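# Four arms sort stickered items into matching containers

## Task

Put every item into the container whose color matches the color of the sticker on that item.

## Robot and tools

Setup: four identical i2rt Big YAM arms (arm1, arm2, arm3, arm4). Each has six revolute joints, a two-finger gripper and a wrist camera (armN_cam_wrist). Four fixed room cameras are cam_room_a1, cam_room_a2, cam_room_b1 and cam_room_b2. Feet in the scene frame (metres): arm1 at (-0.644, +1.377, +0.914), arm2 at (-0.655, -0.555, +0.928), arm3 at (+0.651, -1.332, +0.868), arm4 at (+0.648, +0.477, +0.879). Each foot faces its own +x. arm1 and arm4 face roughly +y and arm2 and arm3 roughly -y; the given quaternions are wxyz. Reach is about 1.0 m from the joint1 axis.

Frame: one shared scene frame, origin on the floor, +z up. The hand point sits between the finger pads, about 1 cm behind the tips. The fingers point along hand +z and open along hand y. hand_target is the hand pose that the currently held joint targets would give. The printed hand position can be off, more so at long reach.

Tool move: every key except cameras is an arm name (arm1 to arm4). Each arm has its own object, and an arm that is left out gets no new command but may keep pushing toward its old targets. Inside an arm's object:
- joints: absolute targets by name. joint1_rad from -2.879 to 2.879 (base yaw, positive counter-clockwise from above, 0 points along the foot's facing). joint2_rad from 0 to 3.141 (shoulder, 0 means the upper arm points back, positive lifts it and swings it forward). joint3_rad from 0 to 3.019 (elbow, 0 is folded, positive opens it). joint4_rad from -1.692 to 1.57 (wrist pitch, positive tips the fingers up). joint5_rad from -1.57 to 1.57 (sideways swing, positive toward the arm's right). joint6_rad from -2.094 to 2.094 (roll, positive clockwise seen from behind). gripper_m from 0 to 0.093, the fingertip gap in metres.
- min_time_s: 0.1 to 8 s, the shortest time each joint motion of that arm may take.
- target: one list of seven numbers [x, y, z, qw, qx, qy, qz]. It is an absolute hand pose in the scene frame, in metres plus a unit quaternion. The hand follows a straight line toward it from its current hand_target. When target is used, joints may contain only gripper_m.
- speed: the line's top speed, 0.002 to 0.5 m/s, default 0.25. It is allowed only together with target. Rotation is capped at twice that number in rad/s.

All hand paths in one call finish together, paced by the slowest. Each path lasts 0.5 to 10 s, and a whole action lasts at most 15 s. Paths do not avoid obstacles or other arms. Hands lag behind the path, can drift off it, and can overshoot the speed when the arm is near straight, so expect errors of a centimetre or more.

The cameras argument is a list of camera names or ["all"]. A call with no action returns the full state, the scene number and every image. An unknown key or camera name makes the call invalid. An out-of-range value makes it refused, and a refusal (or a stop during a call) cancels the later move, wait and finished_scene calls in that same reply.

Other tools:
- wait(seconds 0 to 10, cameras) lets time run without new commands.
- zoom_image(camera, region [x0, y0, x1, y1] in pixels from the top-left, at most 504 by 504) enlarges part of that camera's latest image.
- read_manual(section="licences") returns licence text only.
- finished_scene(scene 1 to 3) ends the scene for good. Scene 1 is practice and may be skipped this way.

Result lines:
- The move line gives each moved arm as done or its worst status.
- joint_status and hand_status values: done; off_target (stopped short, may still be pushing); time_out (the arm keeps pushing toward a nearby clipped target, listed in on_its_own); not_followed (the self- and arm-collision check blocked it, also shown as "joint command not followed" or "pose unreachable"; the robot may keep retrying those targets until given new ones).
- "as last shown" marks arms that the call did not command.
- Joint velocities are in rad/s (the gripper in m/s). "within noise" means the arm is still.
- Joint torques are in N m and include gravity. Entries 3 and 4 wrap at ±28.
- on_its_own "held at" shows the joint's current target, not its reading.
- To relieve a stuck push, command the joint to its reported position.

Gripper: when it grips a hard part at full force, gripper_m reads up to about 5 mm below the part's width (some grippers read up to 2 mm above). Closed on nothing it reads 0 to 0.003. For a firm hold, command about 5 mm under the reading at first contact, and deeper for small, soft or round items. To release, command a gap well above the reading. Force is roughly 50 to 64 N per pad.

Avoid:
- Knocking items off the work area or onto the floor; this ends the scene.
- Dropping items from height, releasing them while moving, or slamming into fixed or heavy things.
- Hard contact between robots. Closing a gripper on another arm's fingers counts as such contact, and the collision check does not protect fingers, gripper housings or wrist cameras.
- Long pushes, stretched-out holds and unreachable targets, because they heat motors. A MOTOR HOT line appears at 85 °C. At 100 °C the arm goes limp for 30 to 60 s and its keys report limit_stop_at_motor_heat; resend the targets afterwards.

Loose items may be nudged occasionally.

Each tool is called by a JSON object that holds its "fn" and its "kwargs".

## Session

{"fn": "move", "kwargs": {"arm1": {"joints": {"joint1_rad": 1.6, "joint2_rad": 1.2, "joint3_rad": 1.5, "joint4_rad": -1.35, "joint5_rad": 0, "joint6_rad": 0}, "min_time_s": 3}, "arm2": {"joints": {"joint1_rad": -1.75, "joint2_rad": 1.2, "joint3_rad": 1.5, "joint4_rad": -1.35, "joint5_rad": 0, "joint6_rad": 0}, "min_time_s": 3}, "arm4": {"joints": {"joint1_rad": -1.6, "joint2_rad": 1.2, "joint3_rad": 1.5, "joint4_rad": -1.35, "joint5_rad": 0, "joint6_rad": 0}, "min_time_s": 3}, "arm3": {"joints": {"joint1_rad": 1.69, "joint2_rad": 1.2, "joint3_rad": 1.5, "joint4_rad": -1.35, "joint5_rad": 0, "joint6_rad": 0}, "min_time_s": 3}, "cameras": ["all"]}}

Scene clock: 3.57 s.
Joint torques (N m): arm1=[-1.85 -5.48 17.05 1.65 -0.02 -0.07] | arm2=[0.97 -8.82 16.35 2.33 0.07 -0.09] | arm3=[1.26 -9.17 14.15 0.64 0.14 -0.11] | arm4=[1.14 -8.76 12.74 1.31 0.16 0.16]
Motor temperatures (°C): arm1=[20 23 29 23 21 21 21] | arm2=[23 24 28 22 22 20 23] | arm3=[24 23 25 23 24 23 23] | arm4=[21 21 26 22 24 21 24]
Heat: arm1: hottest joint3_rad 29 °C; arm2: hottest joint3_rad 28 °C; arm3: hottest joint3_rad 25 °C; arm4: hottest joint3_rad 26 °C.
move: arm1 done; arm2 done; arm3 done; arm4 done
Joint velocities: within noise
arm1.joint_positions: joint1_rad=+1.599 joint2_rad=+1.196 joint3_rad=+1.436 joint4_rad=-1.366 joint5_rad=+0.000 joint6_rad=+0.008 gripper_m=+0.09397
arm1.joint_status: all done
arm1.hand: x=-1.0599 y=+1.3358 z=+1.2951 quat_wxyz=(+0.010, +0.973, +0.044, -0.228) (m; scene frame)
arm1.hand_target: x=-1.0714 y=+1.3340 z=+1.3265 quat_wxyz=(+0.011, +0.963, +0.048, -0.265) (m; scene frame)
arm1.hand_status: not commanded
arm2.joint_positions: joint1_rad=-1.755 joint2_rad=+1.187 joint3_rad=+1.438 joint4_rad=-1.367 joint5_rad=-0.002 joint6_rad=+0.015 gripper_m=+0.09397
arm2.joint_status: all done
arm2.hand: x=-1.0769 y=-0.5281 z=+1.3067 quat_wxyz=(+0.007, -0.974, +0.039, +0.225) (m; scene frame)
arm2.hand_target: x=-1.0912 y=-0.5291 z=+1.3333 quat_wxyz=(+0.010, -0.966, +0.030, +0.257) (m; scene frame)
arm2.hand_status: not commanded
arm3.joint_positions: joint1_rad=+1.688 joint2_rad=+1.196 joint3_rad=+1.444 joint4_rad=-1.343 joint5_rad=-0.003 joint6_rad=+0.007 gripper_m=+0.09397
arm3.joint_status: all done
arm3.hand: x=+1.0808 y=-1.3280 z=+1.2489 quat_wxyz=(-0.236, -0.003, -0.972, +0.005) (m; scene frame)
arm3.hand_target: x=+1.0866 y=-1.3271 z=+1.2737 quat_wxyz=(-0.258, +0.001, -0.966, +0.007) (m; scene frame)
arm3.hand_status: not commanded
arm4.joint_positions: joint1_rad=-1.605 joint2_rad=+1.190 joint3_rad=+1.445 joint4_rad=-1.366 joint5_rad=-0.002 joint6_rad=-0.014 gripper_m=+0.09397
arm4.joint_status: all done
arm4.hand: x=+1.0734 y=+0.4878 z=+1.2586 quat_wxyz=(-0.226, +0.018, -0.974, +0.000) (m; scene frame)
arm4.hand_target: x=+1.0858 y=+0.4901 z=+1.2829 quat_wxyz=(-0.255, +0.014, -0.967, -0.002) (m; scene frame)
arm4.hand_status: not commanded
pictures: arm1_cam_wrist, arm2_cam_wrist, arm3_cam_wrist, arm4_cam_wrist, cam_room_a1, cam_room_a2, cam_room_b1, cam_room_b2
Images, in order (width x height): arm1_cam_wrist 672x504, arm2_cam_wrist 672x504, arm3_cam_wrist 672x504, arm4_cam_wrist 672x504, cam_room_a1 672x504, cam_room_a2 672x504, cam_room_b1 672x504, cam_room_b2 672x504.

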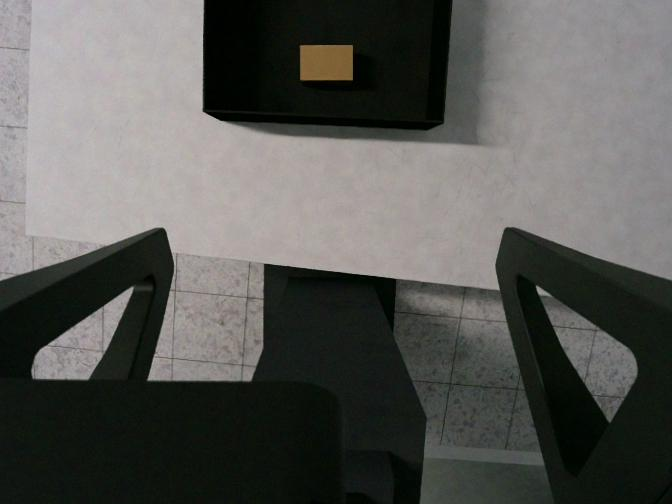

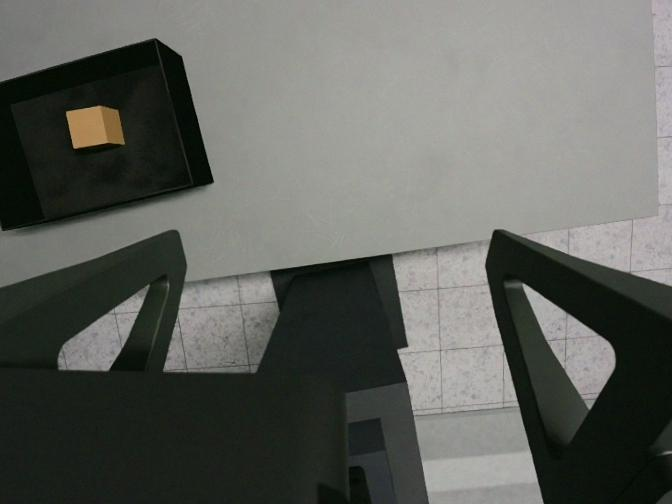

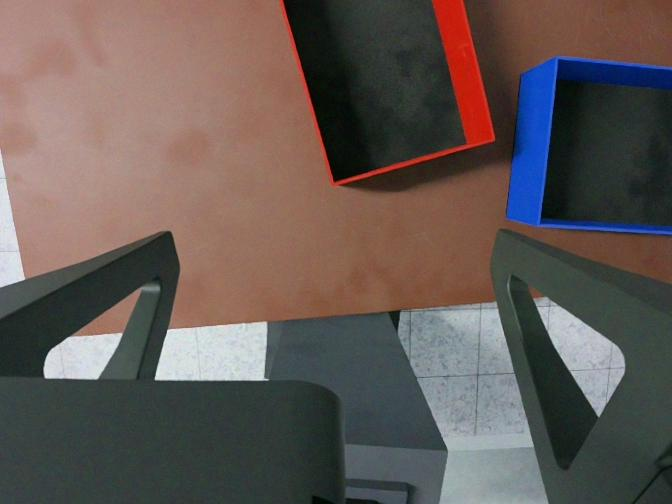

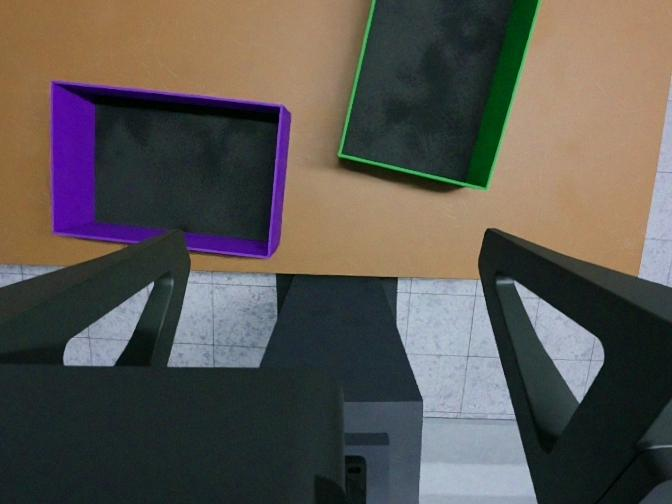

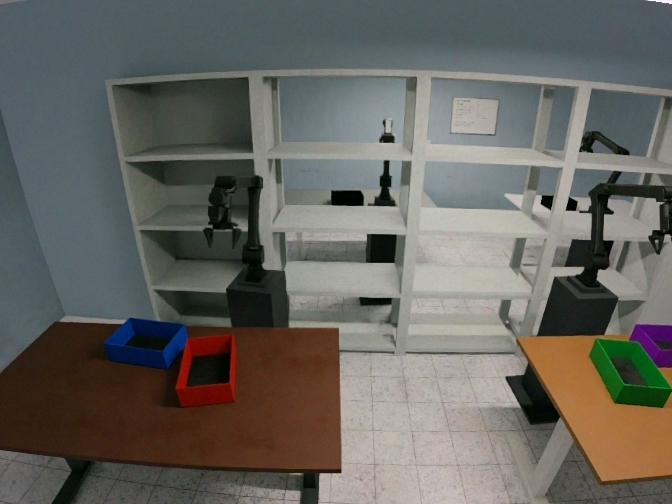

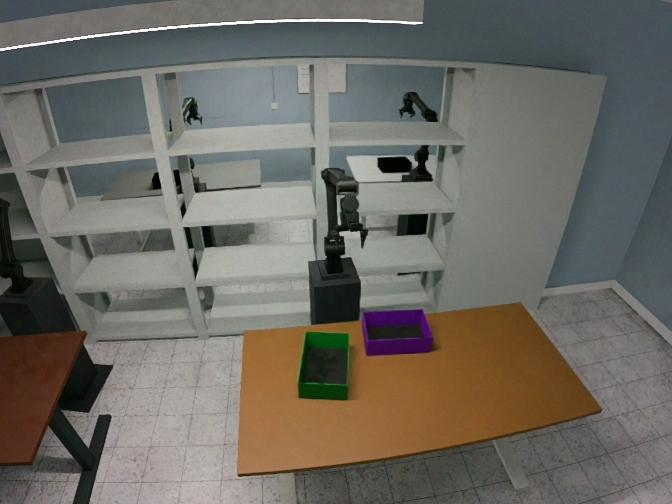

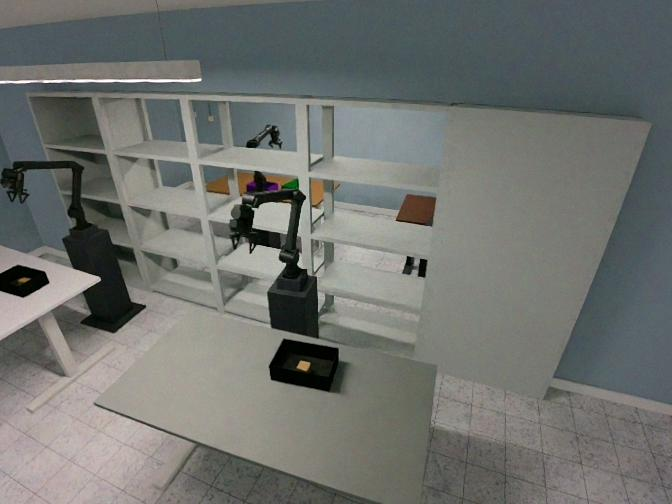

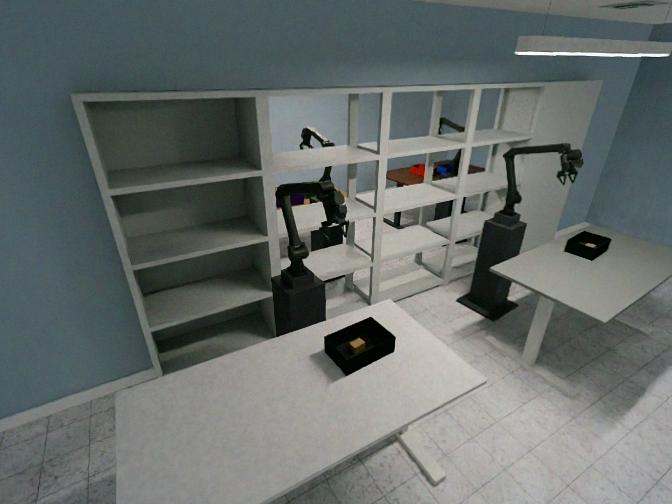

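{"fn": "zoom_image", "kwargs": {"camera": "cam_room_b1", "region": [265, 330, 345, 395]}}

{"fn": "zoom_image", "kwargs": {"camera": "cam_room_b2", "region": [315, 310, 405, 380]}}

{"fn": "zoom_image", "kwargs": {"camera": "arm1_cam_wrist", "region": [200, 0, 460, 140]}}

{"fn": "zoom_image", "kwargs": {"camera": "arm2_cam_wrist", "region": [0, 30, 220, 240]}}

{"fn": "zoom_image", "kwargs": {"camera": "cam_room_b2", "region": [555, 220, 625, 270]}}

{"fn": "zoom_image", "kwargs": {"camera": "cam_room_b1", "region": [0, 255, 60, 305]}}

Scaled by 6.300.

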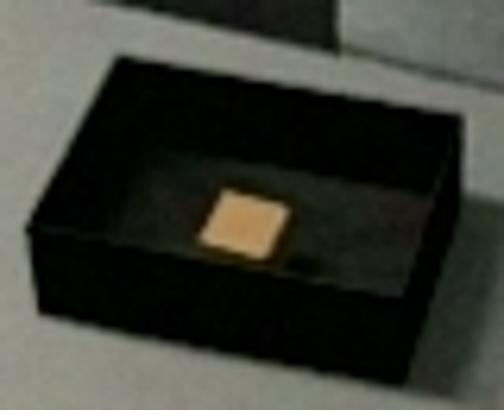

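Scaled by 5.600.

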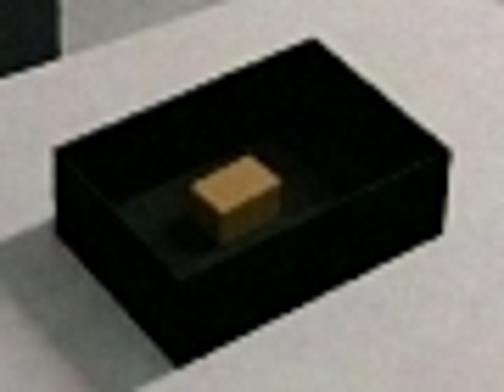

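Scaled by 1.938.

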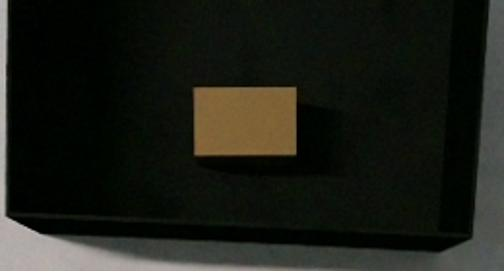

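Scaled by 2.291.

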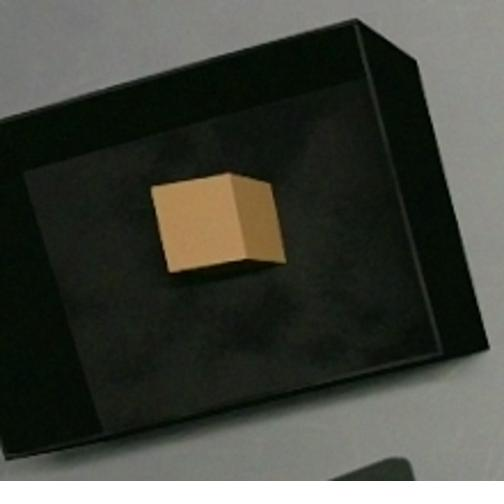

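Scaled by 7.200.

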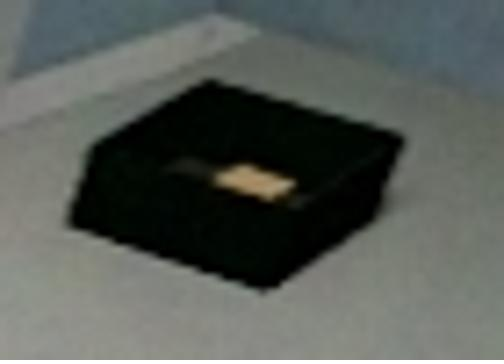

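Scaled by 8.400.

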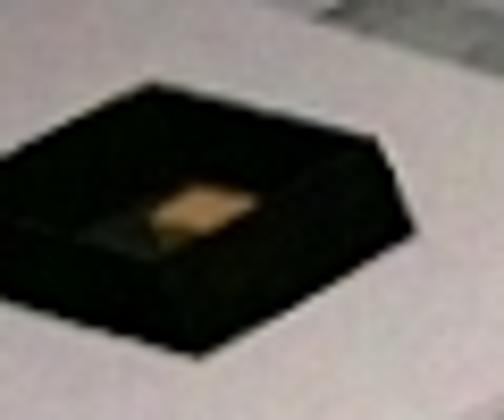

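{"fn": "move", "kwargs": {"arm1": {"target": [-1.258, 1.3097, 0.91, 0.004, 0.9952, 0.0452, -0.0871], "speed": 0.2}, "arm2": {"target": [-1.2142, -0.874, 0.905, 0.0046, 0.9948, 0.0521, -0.0871], "speed": 0.2}, "cameras": ["arm1_cam_wrist", "arm2_cam_wrist"]}}

Scene clock: 51.67 s.
Joint torques (N m): arm1=[-0.79 -15.56 13.7 0.8 -0.01 0.16] | arm2=[0.91 -20.6 13.42 1.18 -0.03 0.21] | arm3=[1.32 -9.23 14.12 0.65 0.13 -0.12] | arm4=[1.03 -8.59 12.64 1.32 0.17 0.17]
Motor temperatures (°C): arm1=[20 24 37 23 21 21 21] | arm2=[23 24 38 22 22 20 23] | arm3=[24 23 32 23 24 23 23] | arm4=[21 22 33 22 24 21 24]
Heat: arm1: hottest joint3_rad 37 °C; arm2: hottest joint3_rad 38 °C; arm3: hottest joint3_rad 32 °C; arm4: hottest joint3_rad 33 °C.
move: arm1 off_target; arm2 off_target
Joint velocities: within noise
arm1.joint_positions: joint1_rad=+1.601 joint2_rad=+2.041 joint3_rad=+1.425 joint4_rad=-0.855 joint5_rad=+0.000 joint6_rad=+0.012 gripper_m=+0.09397
arm1.joint_status: not commanded
arm1.hand: x=-1.2317 y=+1.3198 z=+0.8931 quat_wxyz=(+0.001, +0.997, +0.043, -0.058) (m; scene frame)
arm1.hand_target: x=-1.2566 y=+1.3098 z=+0.9108 quat_wxyz=(+0.004, +0.995, +0.045, -0.087) (m; scene frame)
arm1.hand_status: off_target (0.033 m and 3.4 deg from the pose sent, 0.434 m and 16.4 deg at the start)
arm2.joint_positions: joint1_rad=-1.151 joint2_rad=+2.091 joint3_rad=+1.520 joint4_rad=-0.874 joint5_rad=+0.074 joint6_rad=+0.413 gripper_m=+0.09397
arm2.joint_status: not commanded
arm2.hand: x=-1.1962 y=-0.8616 z=+0.8999 quat_wxyz=(+0.005, -0.996, -0.059, +0.072) (m; scene frame)
arm2.hand_target: x=-1.2133 y=-0.8736 z=+0.9056 quat_wxyz=(-0.005, -0.995, -0.052, +0.087) (m; scene frame)
arm2.hand_status: off_target (0.022 m and 2.2 deg from the pose sent, 0.548 m and 19.1 deg at the start)
arm3, arm4: as last shown
pictures: arm1_cam_wrist, arm2_cam_wrist
Images, in order (width x height): arm1_cam_wrist 672x504, arm2_cam_wrist 672x504.

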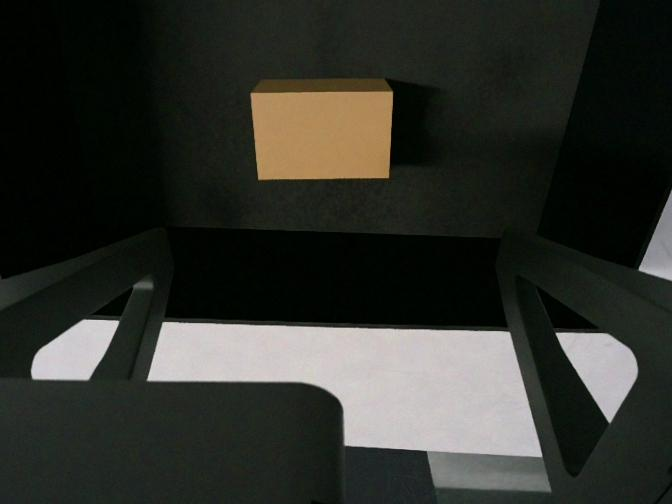

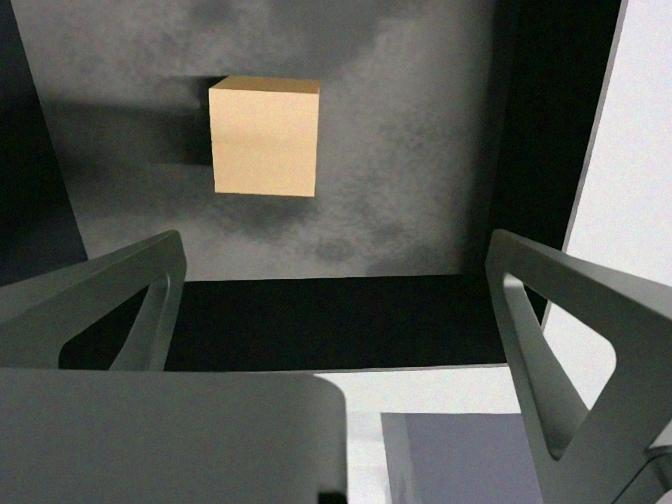

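{"fn": "move", "kwargs": {"arm1": {"target": [-1.255, 1.302, 0.845, 0.004, 0.9952, 0.0452, -0.0871], "speed": 0.12}, "arm2": {"target": [-1.2147, -0.909, 0.845, 0.0027, 0.9957, 0.0304, -0.0871], "speed": 0.12}, "cameras": ["arm1_cam_wrist", "arm2_cam_wrist"]}}

Scene clock: 81.67 s.
Joint torques (N m): arm1=[-0.73 -15.97 9.78 1.1 0.05 0.11] | arm2=[0.85 -21.13 12.82 1.47 0.29 0.21] | arm3=[1.38 -9.17 14.17 0.61 0.13 -0.12] | arm4=[1.32 -9 12.77 1.33 0.12 0.16]
Motor temperatures (°C): arm1=[20 26 37 23 21 21 21] | arm2=[23 25 37 22 22 20 23] | arm3=[24 24 34 23 24 23 23] | arm4=[21 22 36 22 24 21 24]
Heat: arm1: hottest joint3_rad 37 °C; arm2: hottest joint3_rad 37 °C; arm3: hottest joint3_rad 34 °C; arm4: hottest joint3_rad 36 °C.
move: arm1 off_target; arm2 off_target
Joint velocities: within noise
arm1.joint_positions: joint1_rad=+1.616 joint2_rad=+2.135 joint3_rad=+1.425 joint4_rad=-0.724 joint5_rad=+0.000 joint6_rad=+0.026 gripper_m=+0.09397
arm1.joint_status: not commanded
arm1.hand: x=-1.2463 y=+1.3090 z=+0.8430 quat_wxyz=(+0.003, +0.996, +0.044, -0.076) (m; scene frame)
arm1.hand_target: x=-1.2548 y=+1.3020 z=+0.8451 quat_wxyz=(+0.004, +0.995, +0.045, -0.087) (m; scene frame)
arm1.hand_status: off_target (0.011 m and 1.3 deg from the pose sent, 0.056 m and 3.4 deg at the start)
arm2.joint_positions: joint1_rad=-1.102 joint2_rad=+2.218 joint3_rad=+1.581 joint4_rad=-0.813 joint5_rad=+0.082 joint6_rad=+0.505 gripper_m=+0.09397
arm2.joint_status: not commanded
arm2.hand: x=-1.1973 y=-0.8970 z=+0.8450 quat_wxyz=(+0.005, -0.997, -0.038, +0.072) (m; scene frame)
arm2.hand_target: x=-1.2140 y=-0.9084 z=+0.8455 quat_wxyz=(-0.003, -0.996, -0.030, +0.087) (m; scene frame)
arm2.hand_status: off_target (0.021 m and 2.2 deg from the pose sent, 0.075 m and 3.8 deg at the start)
arm3, arm4: as last shown
pictures: arm1_cam_wrist, arm2_cam_wrist
Images, in order (width x height): arm1_cam_wrist 672x504, arm2_cam_wrist 672x504.

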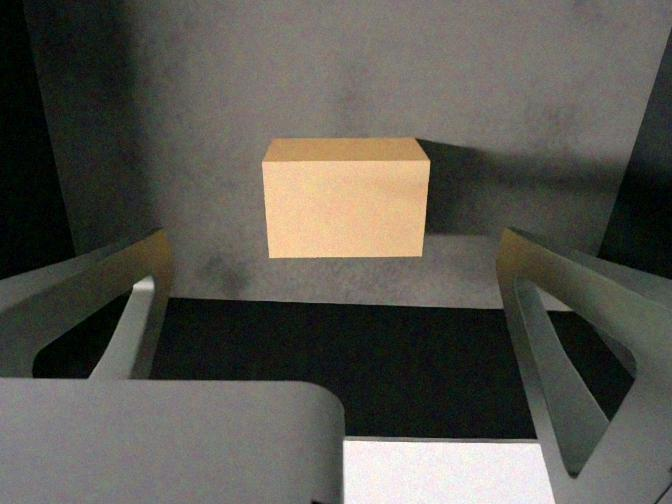

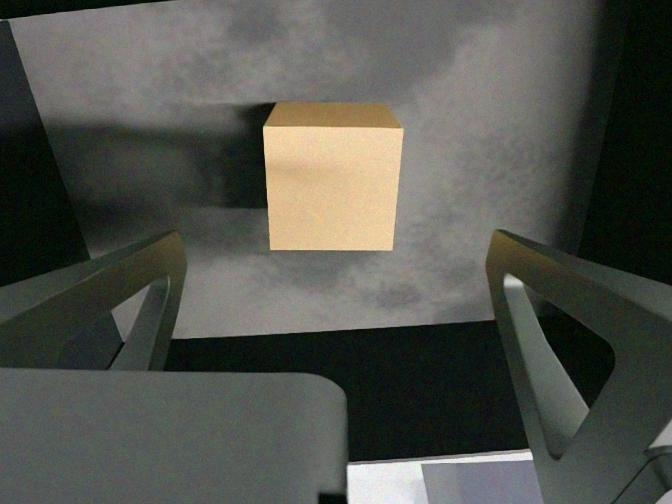

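{"fn": "move", "kwargs": {"arm1": {"target": [-1.247, 1.306, 0.80, 0.004, 0.9952, 0.0452, -0.0871], "speed": 0.08, "joints": {"gripper_m": 0.093}}, "arm2": {"target": [-1.2147, -0.909, 0.80, 0.0027, 0.9957, 0.0304, -0.0871], "speed": 0.08, "joints": {"gripper_m": 0.093}}, "cameras": ["arm1_cam_wrist", "arm2_cam_wrist"]}}

Scene clock: 123.73 s.
Joint torques (N m): arm1=[-1.55 -16.03 7.99 1.2 0.01 0.07] | arm2=[0.97 -21.19 12.16 1.54 0.29 0.22] | arm3=[1.26 -9.11 14.16 0.58 0.14 -0.11] | arm4=[1.32 -8.41 12.68 1.32 0.13 0.17]
Motor temperatures (°C): arm1=[20 27 35 23 21 21 21] | arm2=[23 26 35 22 22 20 23] | arm3=[24 24 36 23 24 23 23] | arm4=[21 22 39 22 24 21 24]
Heat: arm1: hottest joint3_rad 35 °C; arm2: hottest joint3_rad 35 °C; arm3: hottest joint3_rad 36 °C; arm4: hottest joint3_rad 39 °C.
move: arm1 done; arm2 off_target
Joint velocities: within noise
arm1.joint_positions: joint1_rad=+1.616 joint2_rad=+2.195 joint3_rad=+1.399 joint4_rad=-0.624 joint5_rad=+0.000 joint6_rad=+0.026 gripper_m=+0.09306
arm1.joint_status: all done
arm1.hand: x=-1.2446 y=+1.3094 z=+0.8035 quat_wxyz=(+0.004, +0.996, +0.044, -0.083) (m; scene frame)
arm1.hand_target: x=-1.2469 y=+1.3061 z=+0.8000 quat_wxyz=(+0.004, +0.995, +0.045, -0.087) (m; scene frame)
arm1.hand_status: done (0.005 m and 0.5 deg from the pose sent, 0.043 m and 1.3 deg at the start)
arm2.joint_positions: joint1_rad=-1.102 joint2_rad=+2.288 joint3_rad=+1.581 joint4_rad=-0.739 joint5_rad=+0.082 joint6_rad=+0.505 gripper_m=+0.09310
arm2.joint_status: all done
arm2.hand: x=-1.1988 y=-0.8979 z=+0.8035 quat_wxyz=(+0.004, -0.997, -0.038, +0.073) (m; scene frame)
arm2.hand_target: x=-1.2140 y=-0.9085 z=+0.8005 quat_wxyz=(-0.003, -0.996, -0.030, +0.087) (m; scene frame)
arm2.hand_status: off_target (0.020 m and 2.0 deg from the pose sent, 0.050 m and 2.2 deg at the start)
arm3, arm4: as last shown
pictures: arm1_cam_wrist, arm2_cam_wrist
Images, in order (width x height): arm1_cam_wrist 672x504, arm2_cam_wrist 672x504.

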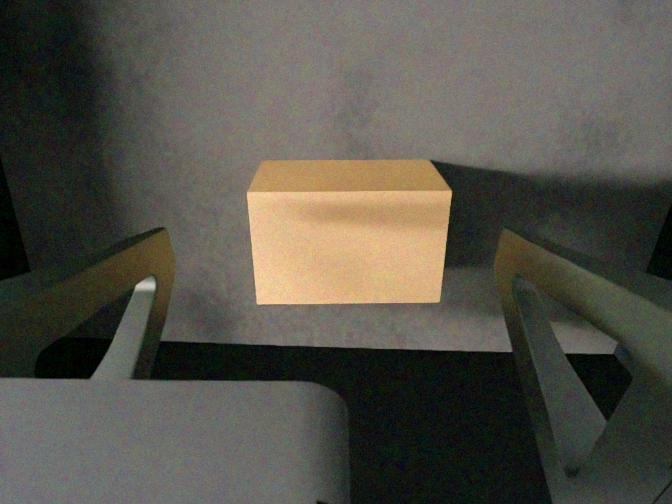

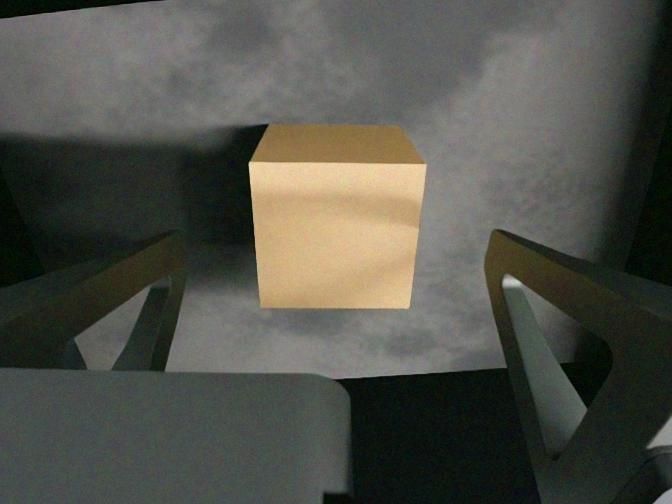

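{"fn": "move", "kwargs": {"arm1": {"target": [-1.235, 1.309, 0.754, 0.004, 0.9952, 0.0452, -0.0871], "speed": 0.05}, "arm2": {"target": [-1.2137, -0.909, 0.768, 0.0027, 0.9957, 0.0304, -0.0871], "speed": 0.05}, "cameras": ["arm1_cam_wrist", "arm2_cam_wrist"]}}

{"fn": "move", "kwargs": {"arm1": {"joints": {"gripper_m": 0.076}}, "arm2": {"joints": {"gripper_m": 0.06}}, "cameras": ["arm1_cam_wrist", "arm2_cam_wrist"]}}

Scene clock: 147.50 s.
Joint torques (N m): arm1=[-1.26 -15.97 6.94 1.06 0.05 0.05] | arm2=[1.03 -20.72 12.07 1.58 0.29 0.21] | arm3=[1.32 -9.29 14.13 0.62 0.14 -0.1] | arm4=[0.97 -8.76 12.83 1.28 0.13 0.16]
Motor temperatures (°C): arm1=[20 27 34 23 21 21 21] | arm2=[23 27 34 22 22 20 23] | arm3=[24 24 37 23 24 23 23] | arm4=[21 22 40 22 24 21 24]
Heat: arm1: hottest joint3_rad 34 °C; arm2: hottest joint3_rad 34 °C; arm3: hottest joint3_rad 37 °C; arm4: hottest joint3_rad 40 °C.
move: arm1 done; arm2 off_target
Joint velocities: within noise
arm1.joint_positions: joint1_rad=+1.616 joint2_rad=+2.255 joint3_rad=+1.365 joint4_rad=-0.519 joint5_rad=+0.000 joint6_rad=+0.026 gripper_m=+0.09306
arm1.joint_status: not commanded
arm1.hand: x=-1.2365 y=+1.3105 z=+0.7624 quat_wxyz=(+0.004, +0.995, +0.044, -0.088) (m; scene frame)
arm1.hand_target: x=-1.2348 y=+1.3091 z=+0.7540 quat_wxyz=(+0.004, +0.995, +0.045, -0.087) (m; scene frame)
arm1.hand_status: done (0.009 m and 0.2 deg from the pose sent, 0.050 m and 0.4 deg at the start)
arm2.joint_positions: joint1_rad=-1.102 joint2_rad=+2.335 joint3_rad=+1.581 joint4_rad=-0.688 joint5_rad=+0.082 joint6_rad=+0.506 gripper_m=+0.09310
arm2.joint_status: not commanded
arm2.hand: x=-1.1989 y=-0.8979 z=+0.7761 quat_wxyz=(+0.003, -0.996, -0.037, +0.075) (m; scene frame)
arm2.hand_target: x=-1.2129 y=-0.9084 z=+0.7687 quat_wxyz=(-0.003, -0.996, -0.030, +0.087) (m; scene frame)
arm2.hand_status: off_target (0.020 m and 1.7 deg from the pose sent, 0.040 m and 2.0 deg at the start)
arm3, arm4: as last shown
pictures: arm1_cam_wrist, arm2_cam_wrist
Images, in order (width x height): arm1_cam_wrist 672x504, arm2_cam_wrist 672x504.

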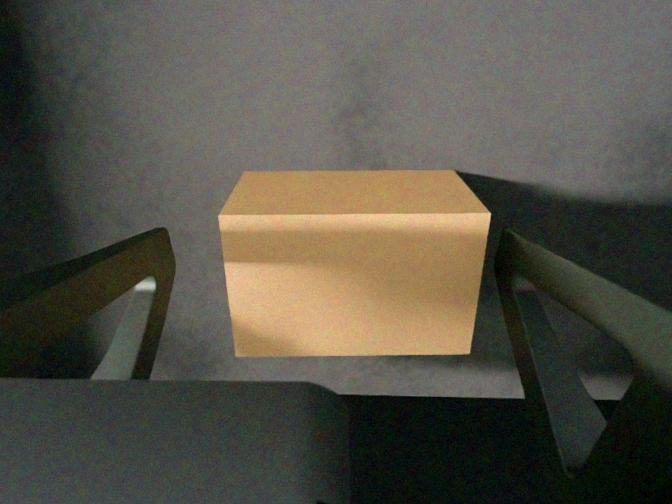

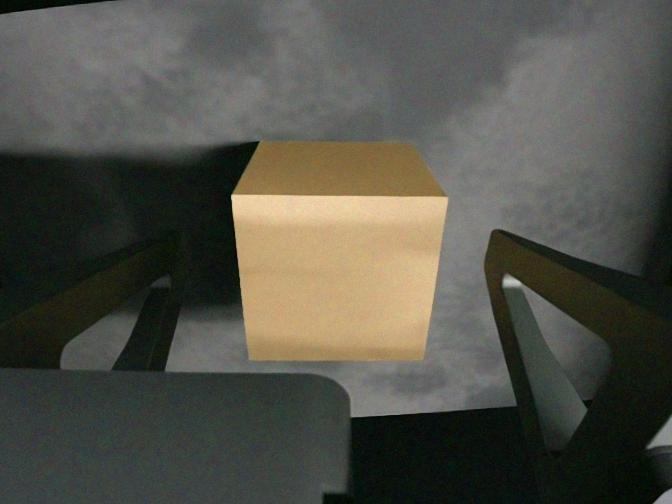

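Scene clock: 148.03 s.
Joint torques (N m): arm1=[-1.26 -15.56 6.95 1.28 0.03 0.04] | arm2=[0.97 -20.72 12.07 1.57 0.27 0.21] | arm3=[1.2 -9.29 14.13 0.64 0.13 -0.12] | arm4=[1.03 -9 12.75 1.32 0.15 0.18]
Motor temperatures (°C): arm1=[20 27 34 23 21 21 21] | arm2=[23 27 34 22 22 20 23] | arm3=[24 24 37 23 24 23 23] | arm4=[21 22 40 22 24 21 24]
Heat: arm1: hottest joint3_rad 34 °C; arm2: hottest joint3_rad 34 °C; arm3: hottest joint3_rad 37 °C; arm4: hottest joint3_rad 40 °C.
move: arm1 done; arm2 done
Joint velocities: within noise
arm1.joint_positions: joint1_rad=+1.616 joint2_rad=+2.255 joint3_rad=+1.365 joint4_rad=-0.519 joint5_rad=+0.000 joint6_rad=+0.026 gripper_m=+0.07607
arm1.joint_status: all done
arm1.hand: x=-1.2365 y=+1.3105 z=+0.7624 quat_wxyz=(+0.004, +0.995, +0.044, -0.088) (m; scene frame)
arm1.hand_target: x=-1.2348 y=+1.3091 z=+0.7540 quat_wxyz=(+0.004, +0.995, +0.045, -0.087) (m; scene frame)
arm1.hand_status: not commanded
arm2.joint_positions: joint1_rad=-1.102 joint2_rad=+2.335 joint3_rad=+1.581 joint4_rad=-0.688 joint5_rad=+0.082 joint6_rad=+0.506 gripper_m=+0.06009
arm2.joint_status: all done
arm2.hand: x=-1.1990 y=-0.8979 z=+0.7762 quat_wxyz=(+0.003, -0.996, -0.037, +0.075) (m; scene frame)
arm2.hand_target: x=-1.2129 y=-0.9084 z=+0.7687 quat_wxyz=(-0.003, -0.996, -0.030, +0.087) (m; scene frame)
arm2.hand_status: not commanded
arm3, arm4: as last shown
pictures: arm1_cam_wrist, arm2_cam_wrist
Images, in order (width x height): arm1_cam_wrist 672x504, arm2_cam_wrist 672x504.

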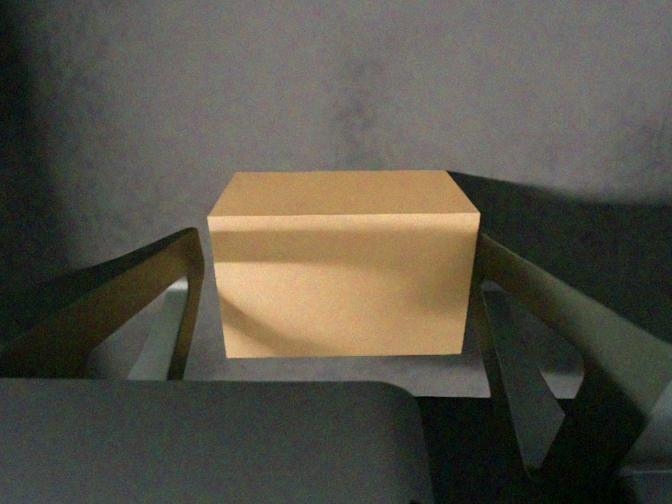

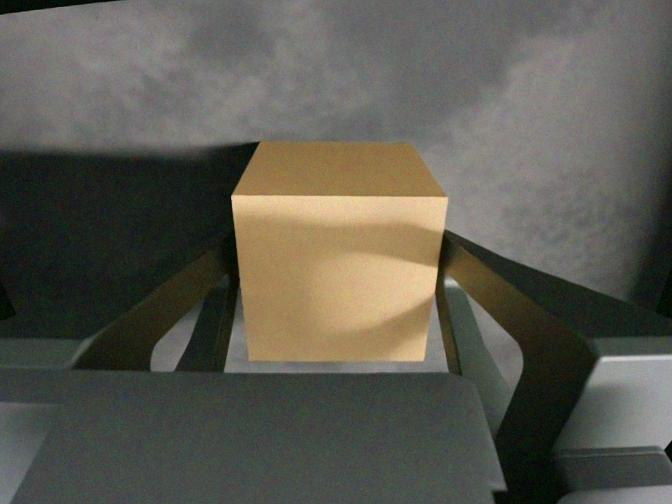

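{"fn": "move", "kwargs": {"arm1": {"target": [-1.228, 1.309, 0.744, 0.004, 0.9952, 0.0452, -0.0871], "speed": 0.04, "joints": {"gripper_m": 0.078}}, "arm2": {"target": [-1.2127, -0.909, 0.760, 0.0027, 0.9957, 0.0304, -0.0871], "speed": 0.04, "joints": {"gripper_m": 0.062}}, "cameras": ["arm1_cam_wrist"]}}

{"fn": "move", "kwargs": {"arm1": {"joints": {"gripper_m": 0.058}}, "arm2": {"joints": {"gripper_m": 0.043}}, "cameras": ["arm1_cam_wrist", "arm2_cam_wrist"]}}

Scene clock: 159.33 s.
Joint torques (N m): arm1=[-2.02 -15.56 6.71 1.18 0.03 0.07] | arm2=[1.03 -20.66 11.93 1.58 0.29 0.22] | arm3=[1.26 -9.35 14.15 0.59 0.13 -0.11] | arm4=[1.14 -8.53 12.75 1.26 0.15 0.18]
Motor temperatures (°C): arm1=[20 27 33 23 21 21 21] | arm2=[23 27 34 22 22 20 23] | arm3=[24 24 37 23 24 23 23] | arm4=[21 22 40 22 24 21 24]
Heat: arm1: hottest joint3_rad 33 °C; arm2: hottest joint3_rad 34 °C; arm3: hottest joint3_rad 37 °C; arm4: hottest joint3_rad 40 °C.
move: arm1 done; arm2 off_target
Joint velocities: within noise
arm1.joint_positions: joint1_rad=+1.616 joint2_rad=+2.263 joint3_rad=+1.344 joint4_rad=-0.488 joint5_rad=+0.000 joint6_rad=+0.026 gripper_m=+0.07793
arm1.joint_status: all done
arm1.hand: x=-1.2304 y=+1.3112 z=+0.7532 quat_wxyz=(+0.004, +0.995, +0.044, -0.089) (m; scene frame)
arm1.hand_target: x=-1.2279 y=+1.3091 z=+0.7442 quat_wxyz=(+0.004, +0.995, +0.045, -0.087) (m; scene frame)
arm1.hand_status: done (0.010 m and 0.3 deg from the pose sent, 0.020 m and 0.2 deg at the start)
arm2.joint_positions: joint1_rad=-1.102 joint2_rad=+2.348 joint3_rad=+1.581 joint4_rad=-0.674 joint5_rad=+0.082 joint6_rad=+0.507 gripper_m=+0.06191
arm2.joint_status: all done
arm2.hand: x=-1.1986 y=-0.8976 z=+0.7685 quat_wxyz=(+0.003, -0.996, -0.037, +0.076) (m; scene frame)
arm2.hand_target: x=-1.2119 y=-0.9084 z=+0.7606 quat_wxyz=(-0.003, -0.996, -0.030, +0.087) (m; scene frame)
arm2.hand_status: off_target (0.020 m and 1.6 deg from the pose sent, 0.024 m and 1.7 deg at the start)
arm3, arm4: as last shown
pictures: arm1_cam_wrist
Images, in order (width x height): arm1_cam_wrist 672x504.

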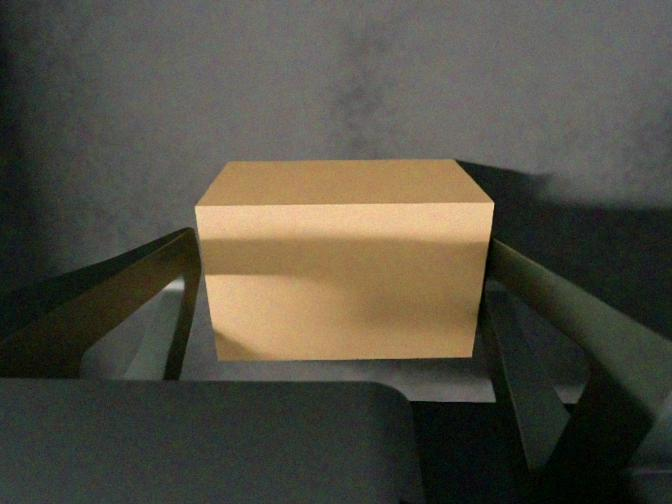

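Scene clock: 159.80 s.
Joint torques (N m): arm1=[-1.55 -14.92 6.78 1.09 0.04 0.11] | arm2=[0.97 -20.72 11.86 1.57 0.26 0.21] | arm3=[1.32 -9.17 14.16 0.65 0.12 -0.11] | arm4=[1.14 -8.88 12.66 1.21 0.17 0.17]
Motor temperatures (°C): arm1=[20 27 33 23 21 21 21] | arm2=[23 27 34 22 22 20 23] | arm3=[24 24 37 23 24 23 23] | arm4=[21 22 40 22 24 21 24]
Heat: arm1: hottest joint3_rad 33 °C; arm2: hottest joint3_rad 34 °C; arm3: hottest joint3_rad 37 °C; arm4: hottest joint3_rad 40 °C.
move: arm1 off_target; arm2 off_target
Joint velocities: within noise
arm1.joint_positions: joint1_rad=+1.616 joint2_rad=+2.263 joint3_rad=+1.344 joint4_rad=-0.488 joint5_rad=+0.000 joint6_rad=+0.026 gripper_m=+0.06887
arm1.joint_status: gripper_m off_target (ended at +0.06890, target +0.05800)
arm1.hand: x=-1.2306 y=+1.3113 z=+0.7533 quat_wxyz=(+0.004, +0.995, +0.044, -0.090) (m; scene frame)
arm1.hand_target: x=-1.2280 y=+1.3091 z=+0.7442 quat_wxyz=(+0.004, +0.995, +0.045, -0.087) (m; scene frame)
arm1.hand_status: not commanded
arm2.joint_positions: joint1_rad=-1.102 joint2_rad=+2.348 joint3_rad=+1.582 joint4_rad=-0.674 joint5_rad=+0.082 joint6_rad=+0.508 gripper_m=+0.05298
arm2.joint_status: gripper_m off_target (ended at +0.05301, target +0.04300)
arm2.hand: x=-1.1991 y=-0.8978 z=+0.7688 quat_wxyz=(+0.003, -0.996, -0.036, +0.076) (m; scene frame)
arm2.hand_target: x=-1.2119 y=-0.9084 z=+0.7607 quat_wxyz=(-0.003, -0.996, -0.030, +0.087) (m; scene frame)
arm2.hand_status: not commanded
arm3, arm4: as last shown
pictures: arm1_cam_wrist, arm2_cam_wrist
Images, in order (width x height): arm1_cam_wrist 672x504, arm2_cam_wrist 672x504.

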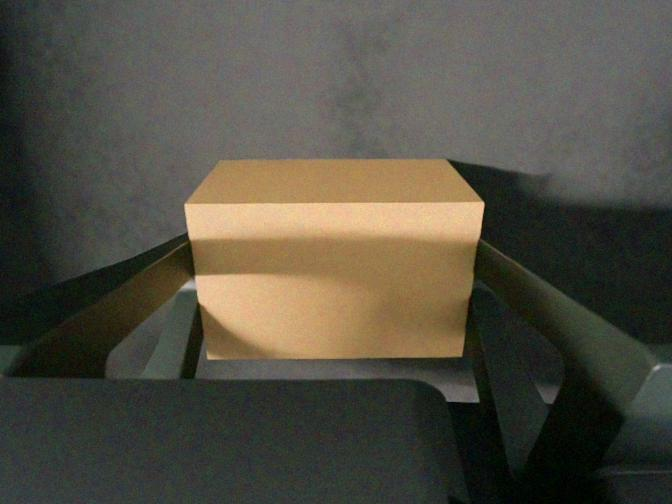

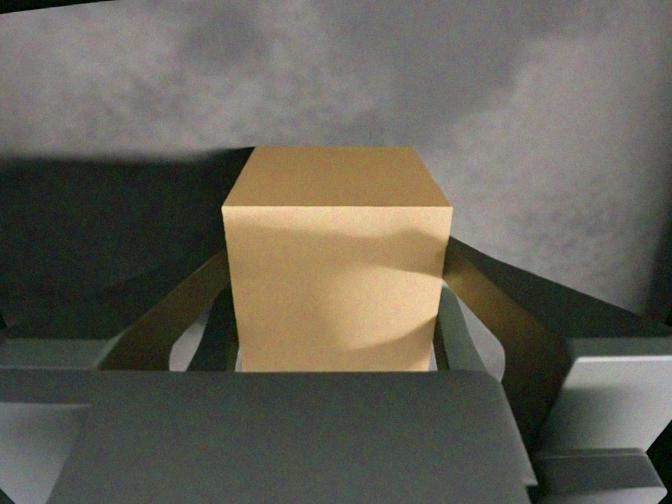

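{"fn": "move", "kwargs": {"arm1": {"target": [-1.228, 1.309, 0.93, 0.004, 0.9952, 0.0452, -0.0871], "speed": 0.12, "joints": {"gripper_m": 0.058}}, "arm2": {"target": [-1.2127, -0.909, 0.93, 0.0027, 0.9957, 0.0304, -0.0871], "speed": 0.12, "joints": {"gripper_m": 0.043}}, "cameras": ["arm1_cam_wrist", "arm2_cam_wrist", "cam_room_b1", "cam_room_b2"]}}

Scene clock: 167.07 s.
Joint torques (N m): arm1=[-1.32 -16.56 13.34 0.27 0.04 0.04] | arm2=[1.03 -24 13.55 0.43 0.26 0.2] | arm3=[1.26 -9.17 14.16 0.59 0.14 -0.11] | arm4=[1.14 -9.05 12.64 1.4 0.15 0.19]
Motor temperatures (°C): arm1=[20 26 33 23 21 21 21] | arm2=[23 27 35 22 22 20 23] | arm3=[24 24 37 23 24 23 23] | arm4=[21 22 40 22 24 21 24]
Heat: arm1: hottest joint3_rad 33 °C; arm2: hottest joint3_rad 35 °C; arm3: hottest joint3_rad 37 °C; arm4: hottest joint3_rad 40 °C.
move: arm1 off_target; arm2 off_target
Joint velocities: within noise
arm1.joint_positions: joint1_rad=+1.616 joint2_rad=+1.971 joint3_rad=+1.334 joint4_rad=-0.835 joint5_rad=+0.000 joint6_rad=+0.026 gripper_m=+0.06887
arm1.joint_status: gripper_m off_target (ended at +0.06887, target +0.05800)
arm1.hand: x=-1.2037 y=+1.3137 z=+0.9015 quat_wxyz=(+0.002, +0.997, +0.044, -0.057) (m; scene frame)
arm1.hand_target: x=-1.2267 y=+1.3092 z=+0.9305 quat_wxyz=(+0.004, +0.995, +0.045, -0.087) (m; scene frame)
arm1.hand_status: off_target (0.038 m and 3.5 deg from the pose sent, 0.177 m and 0.3 deg at the start)
arm2.joint_positions: joint1_rad=-1.102 joint2_rad=+2.132 joint3_rad=+1.616 joint4_rad=-0.946 joint5_rad=+0.082 joint6_rad=+0.508 gripper_m=+0.05298
arm2.joint_status: gripper_m off_target (ended at +0.05298, target +0.04300)
arm2.hand: x=-1.1967 y=-0.8965 z=+0.9063 quat_wxyz=(+0.009, -0.997, -0.037, +0.067) (m; scene frame)
arm2.hand_target: x=-1.2119 y=-0.9084 z=+0.9304 quat_wxyz=(-0.003, -0.996, -0.030, +0.087) (m; scene frame)
arm2.hand_status: off_target (0.031 m and 2.8 deg from the pose sent, 0.162 m and 1.6 deg at the start)
arm3.joint_positions: joint1_rad=+1.688 joint2_rad=+1.196 joint3_rad=+1.444 joint4_rad=-1.343 joint5_rad=-0.003 joint6_rad=+0.007 gripper_m=+0.09397
arm3.joint_status: not commanded
arm3.hand: x=+1.0808 y=-1.3280 z=+1.2489 quat_wxyz=(-0.236, -0.003, -0.972, +0.005) (m; scene frame)
arm3.hand_target: x=+1.0866 y=-1.3271 z=+1.2737 quat_wxyz=(-0.258, +0.001, -0.966, +0.007) (m; scene frame)
arm3.hand_status: not commanded
arm4.joint_positions: joint1_rad=-1.605 joint2_rad=+1.190 joint3_rad=+1.445 joint4_rad=-1.366 joint5_rad=-0.002 joint6_rad=-0.014 gripper_m=+0.09397
arm4.joint_status: not commanded
arm4.hand: x=+1.0734 y=+0.4878 z=+1.2586 quat_wxyz=(-0.226, +0.018, -0.974, +0.000) (m; scene frame)
arm4.hand_target: x=+1.0858 y=+0.4901 z=+1.2829 quat_wxyz=(-0.255, +0.014, -0.967, -0.002) (m; scene frame)
arm4.hand_status: not commanded
pictures: arm1_cam_wrist, arm2_cam_wrist, cam_room_b1, cam_room_b2
Images, in order (width x height): arm1_cam_wrist 672x504, arm2_cam_wrist 672x504, cam_room_b1 672x504, cam_room_b2 672x504.

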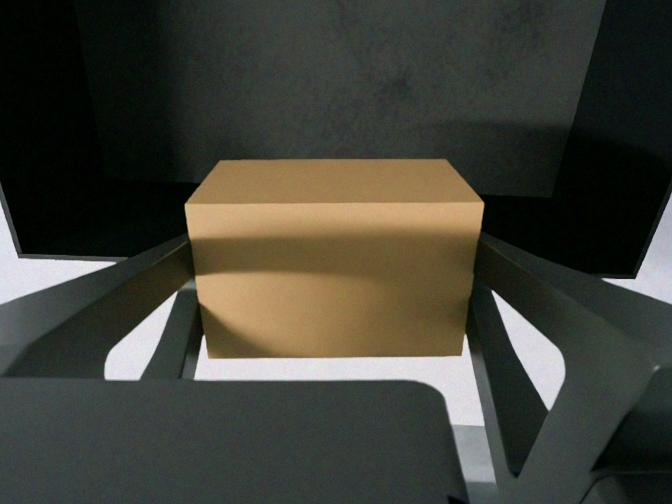

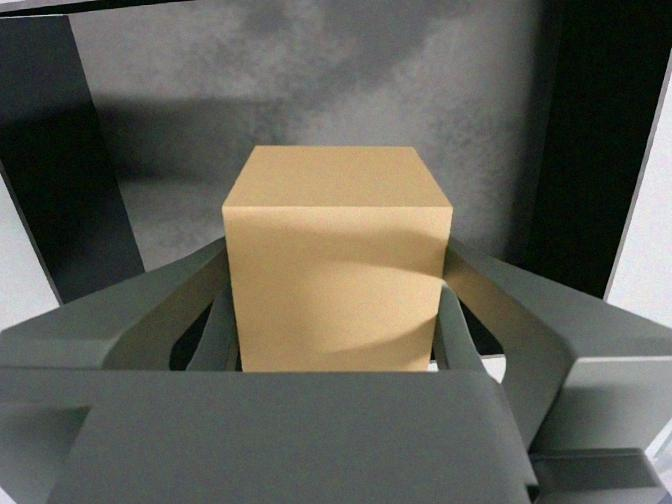

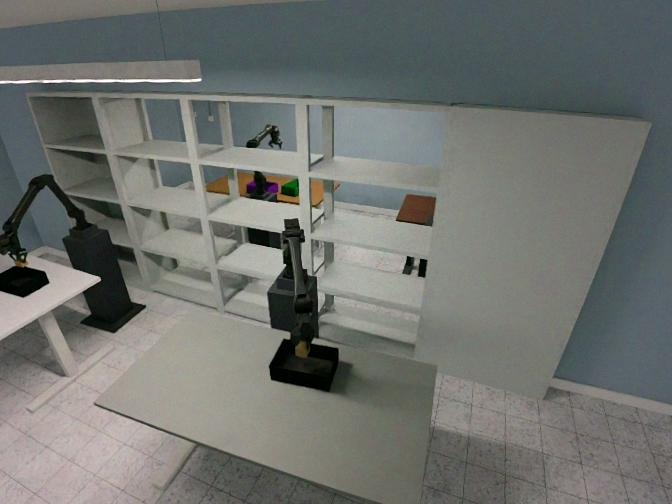

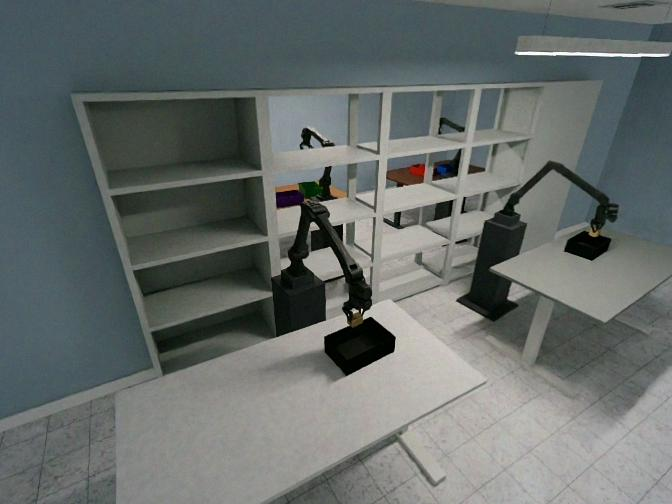

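{"fn": "zoom_image", "kwargs": {"camera": "cam_room_b1", "region": [270, 320, 350, 380]}}

{"fn": "zoom_image", "kwargs": {"camera": "cam_room_b2", "region": [320, 290, 400, 350]}}

{"fn": "zoom_image", "kwargs": {"camera": "cam_room_b2", "region": [555, 205, 635, 265]}}

{"fn": "zoom_image", "kwargs": {"camera": "cam_room_b1", "region": [0, 240, 60, 285]}}

Scaled by 6.300.

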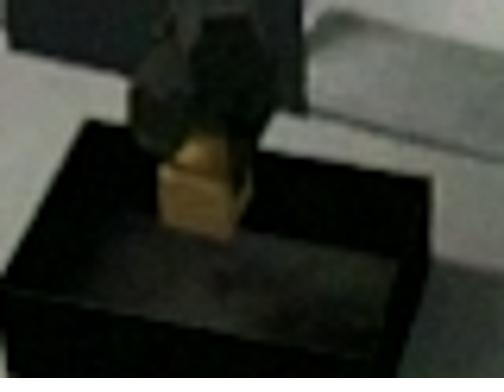

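Scaled by 6.300.

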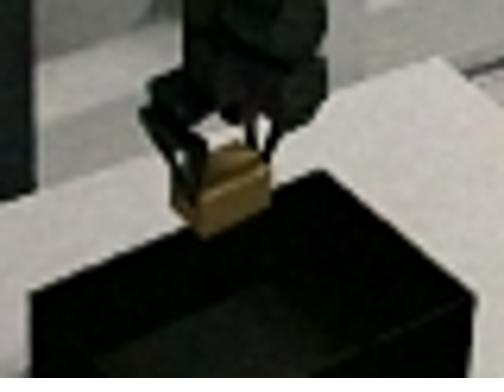

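Scaled by 6.300.

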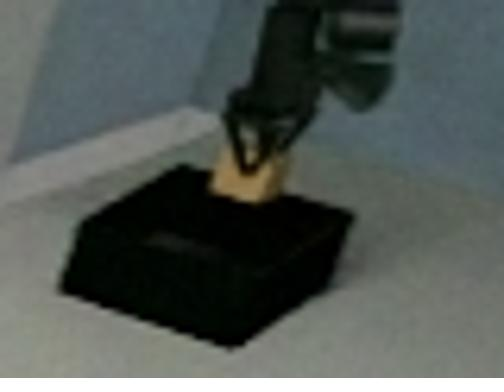

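Scaled by 8.400.

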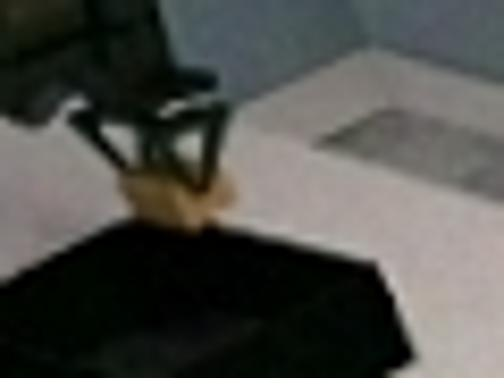

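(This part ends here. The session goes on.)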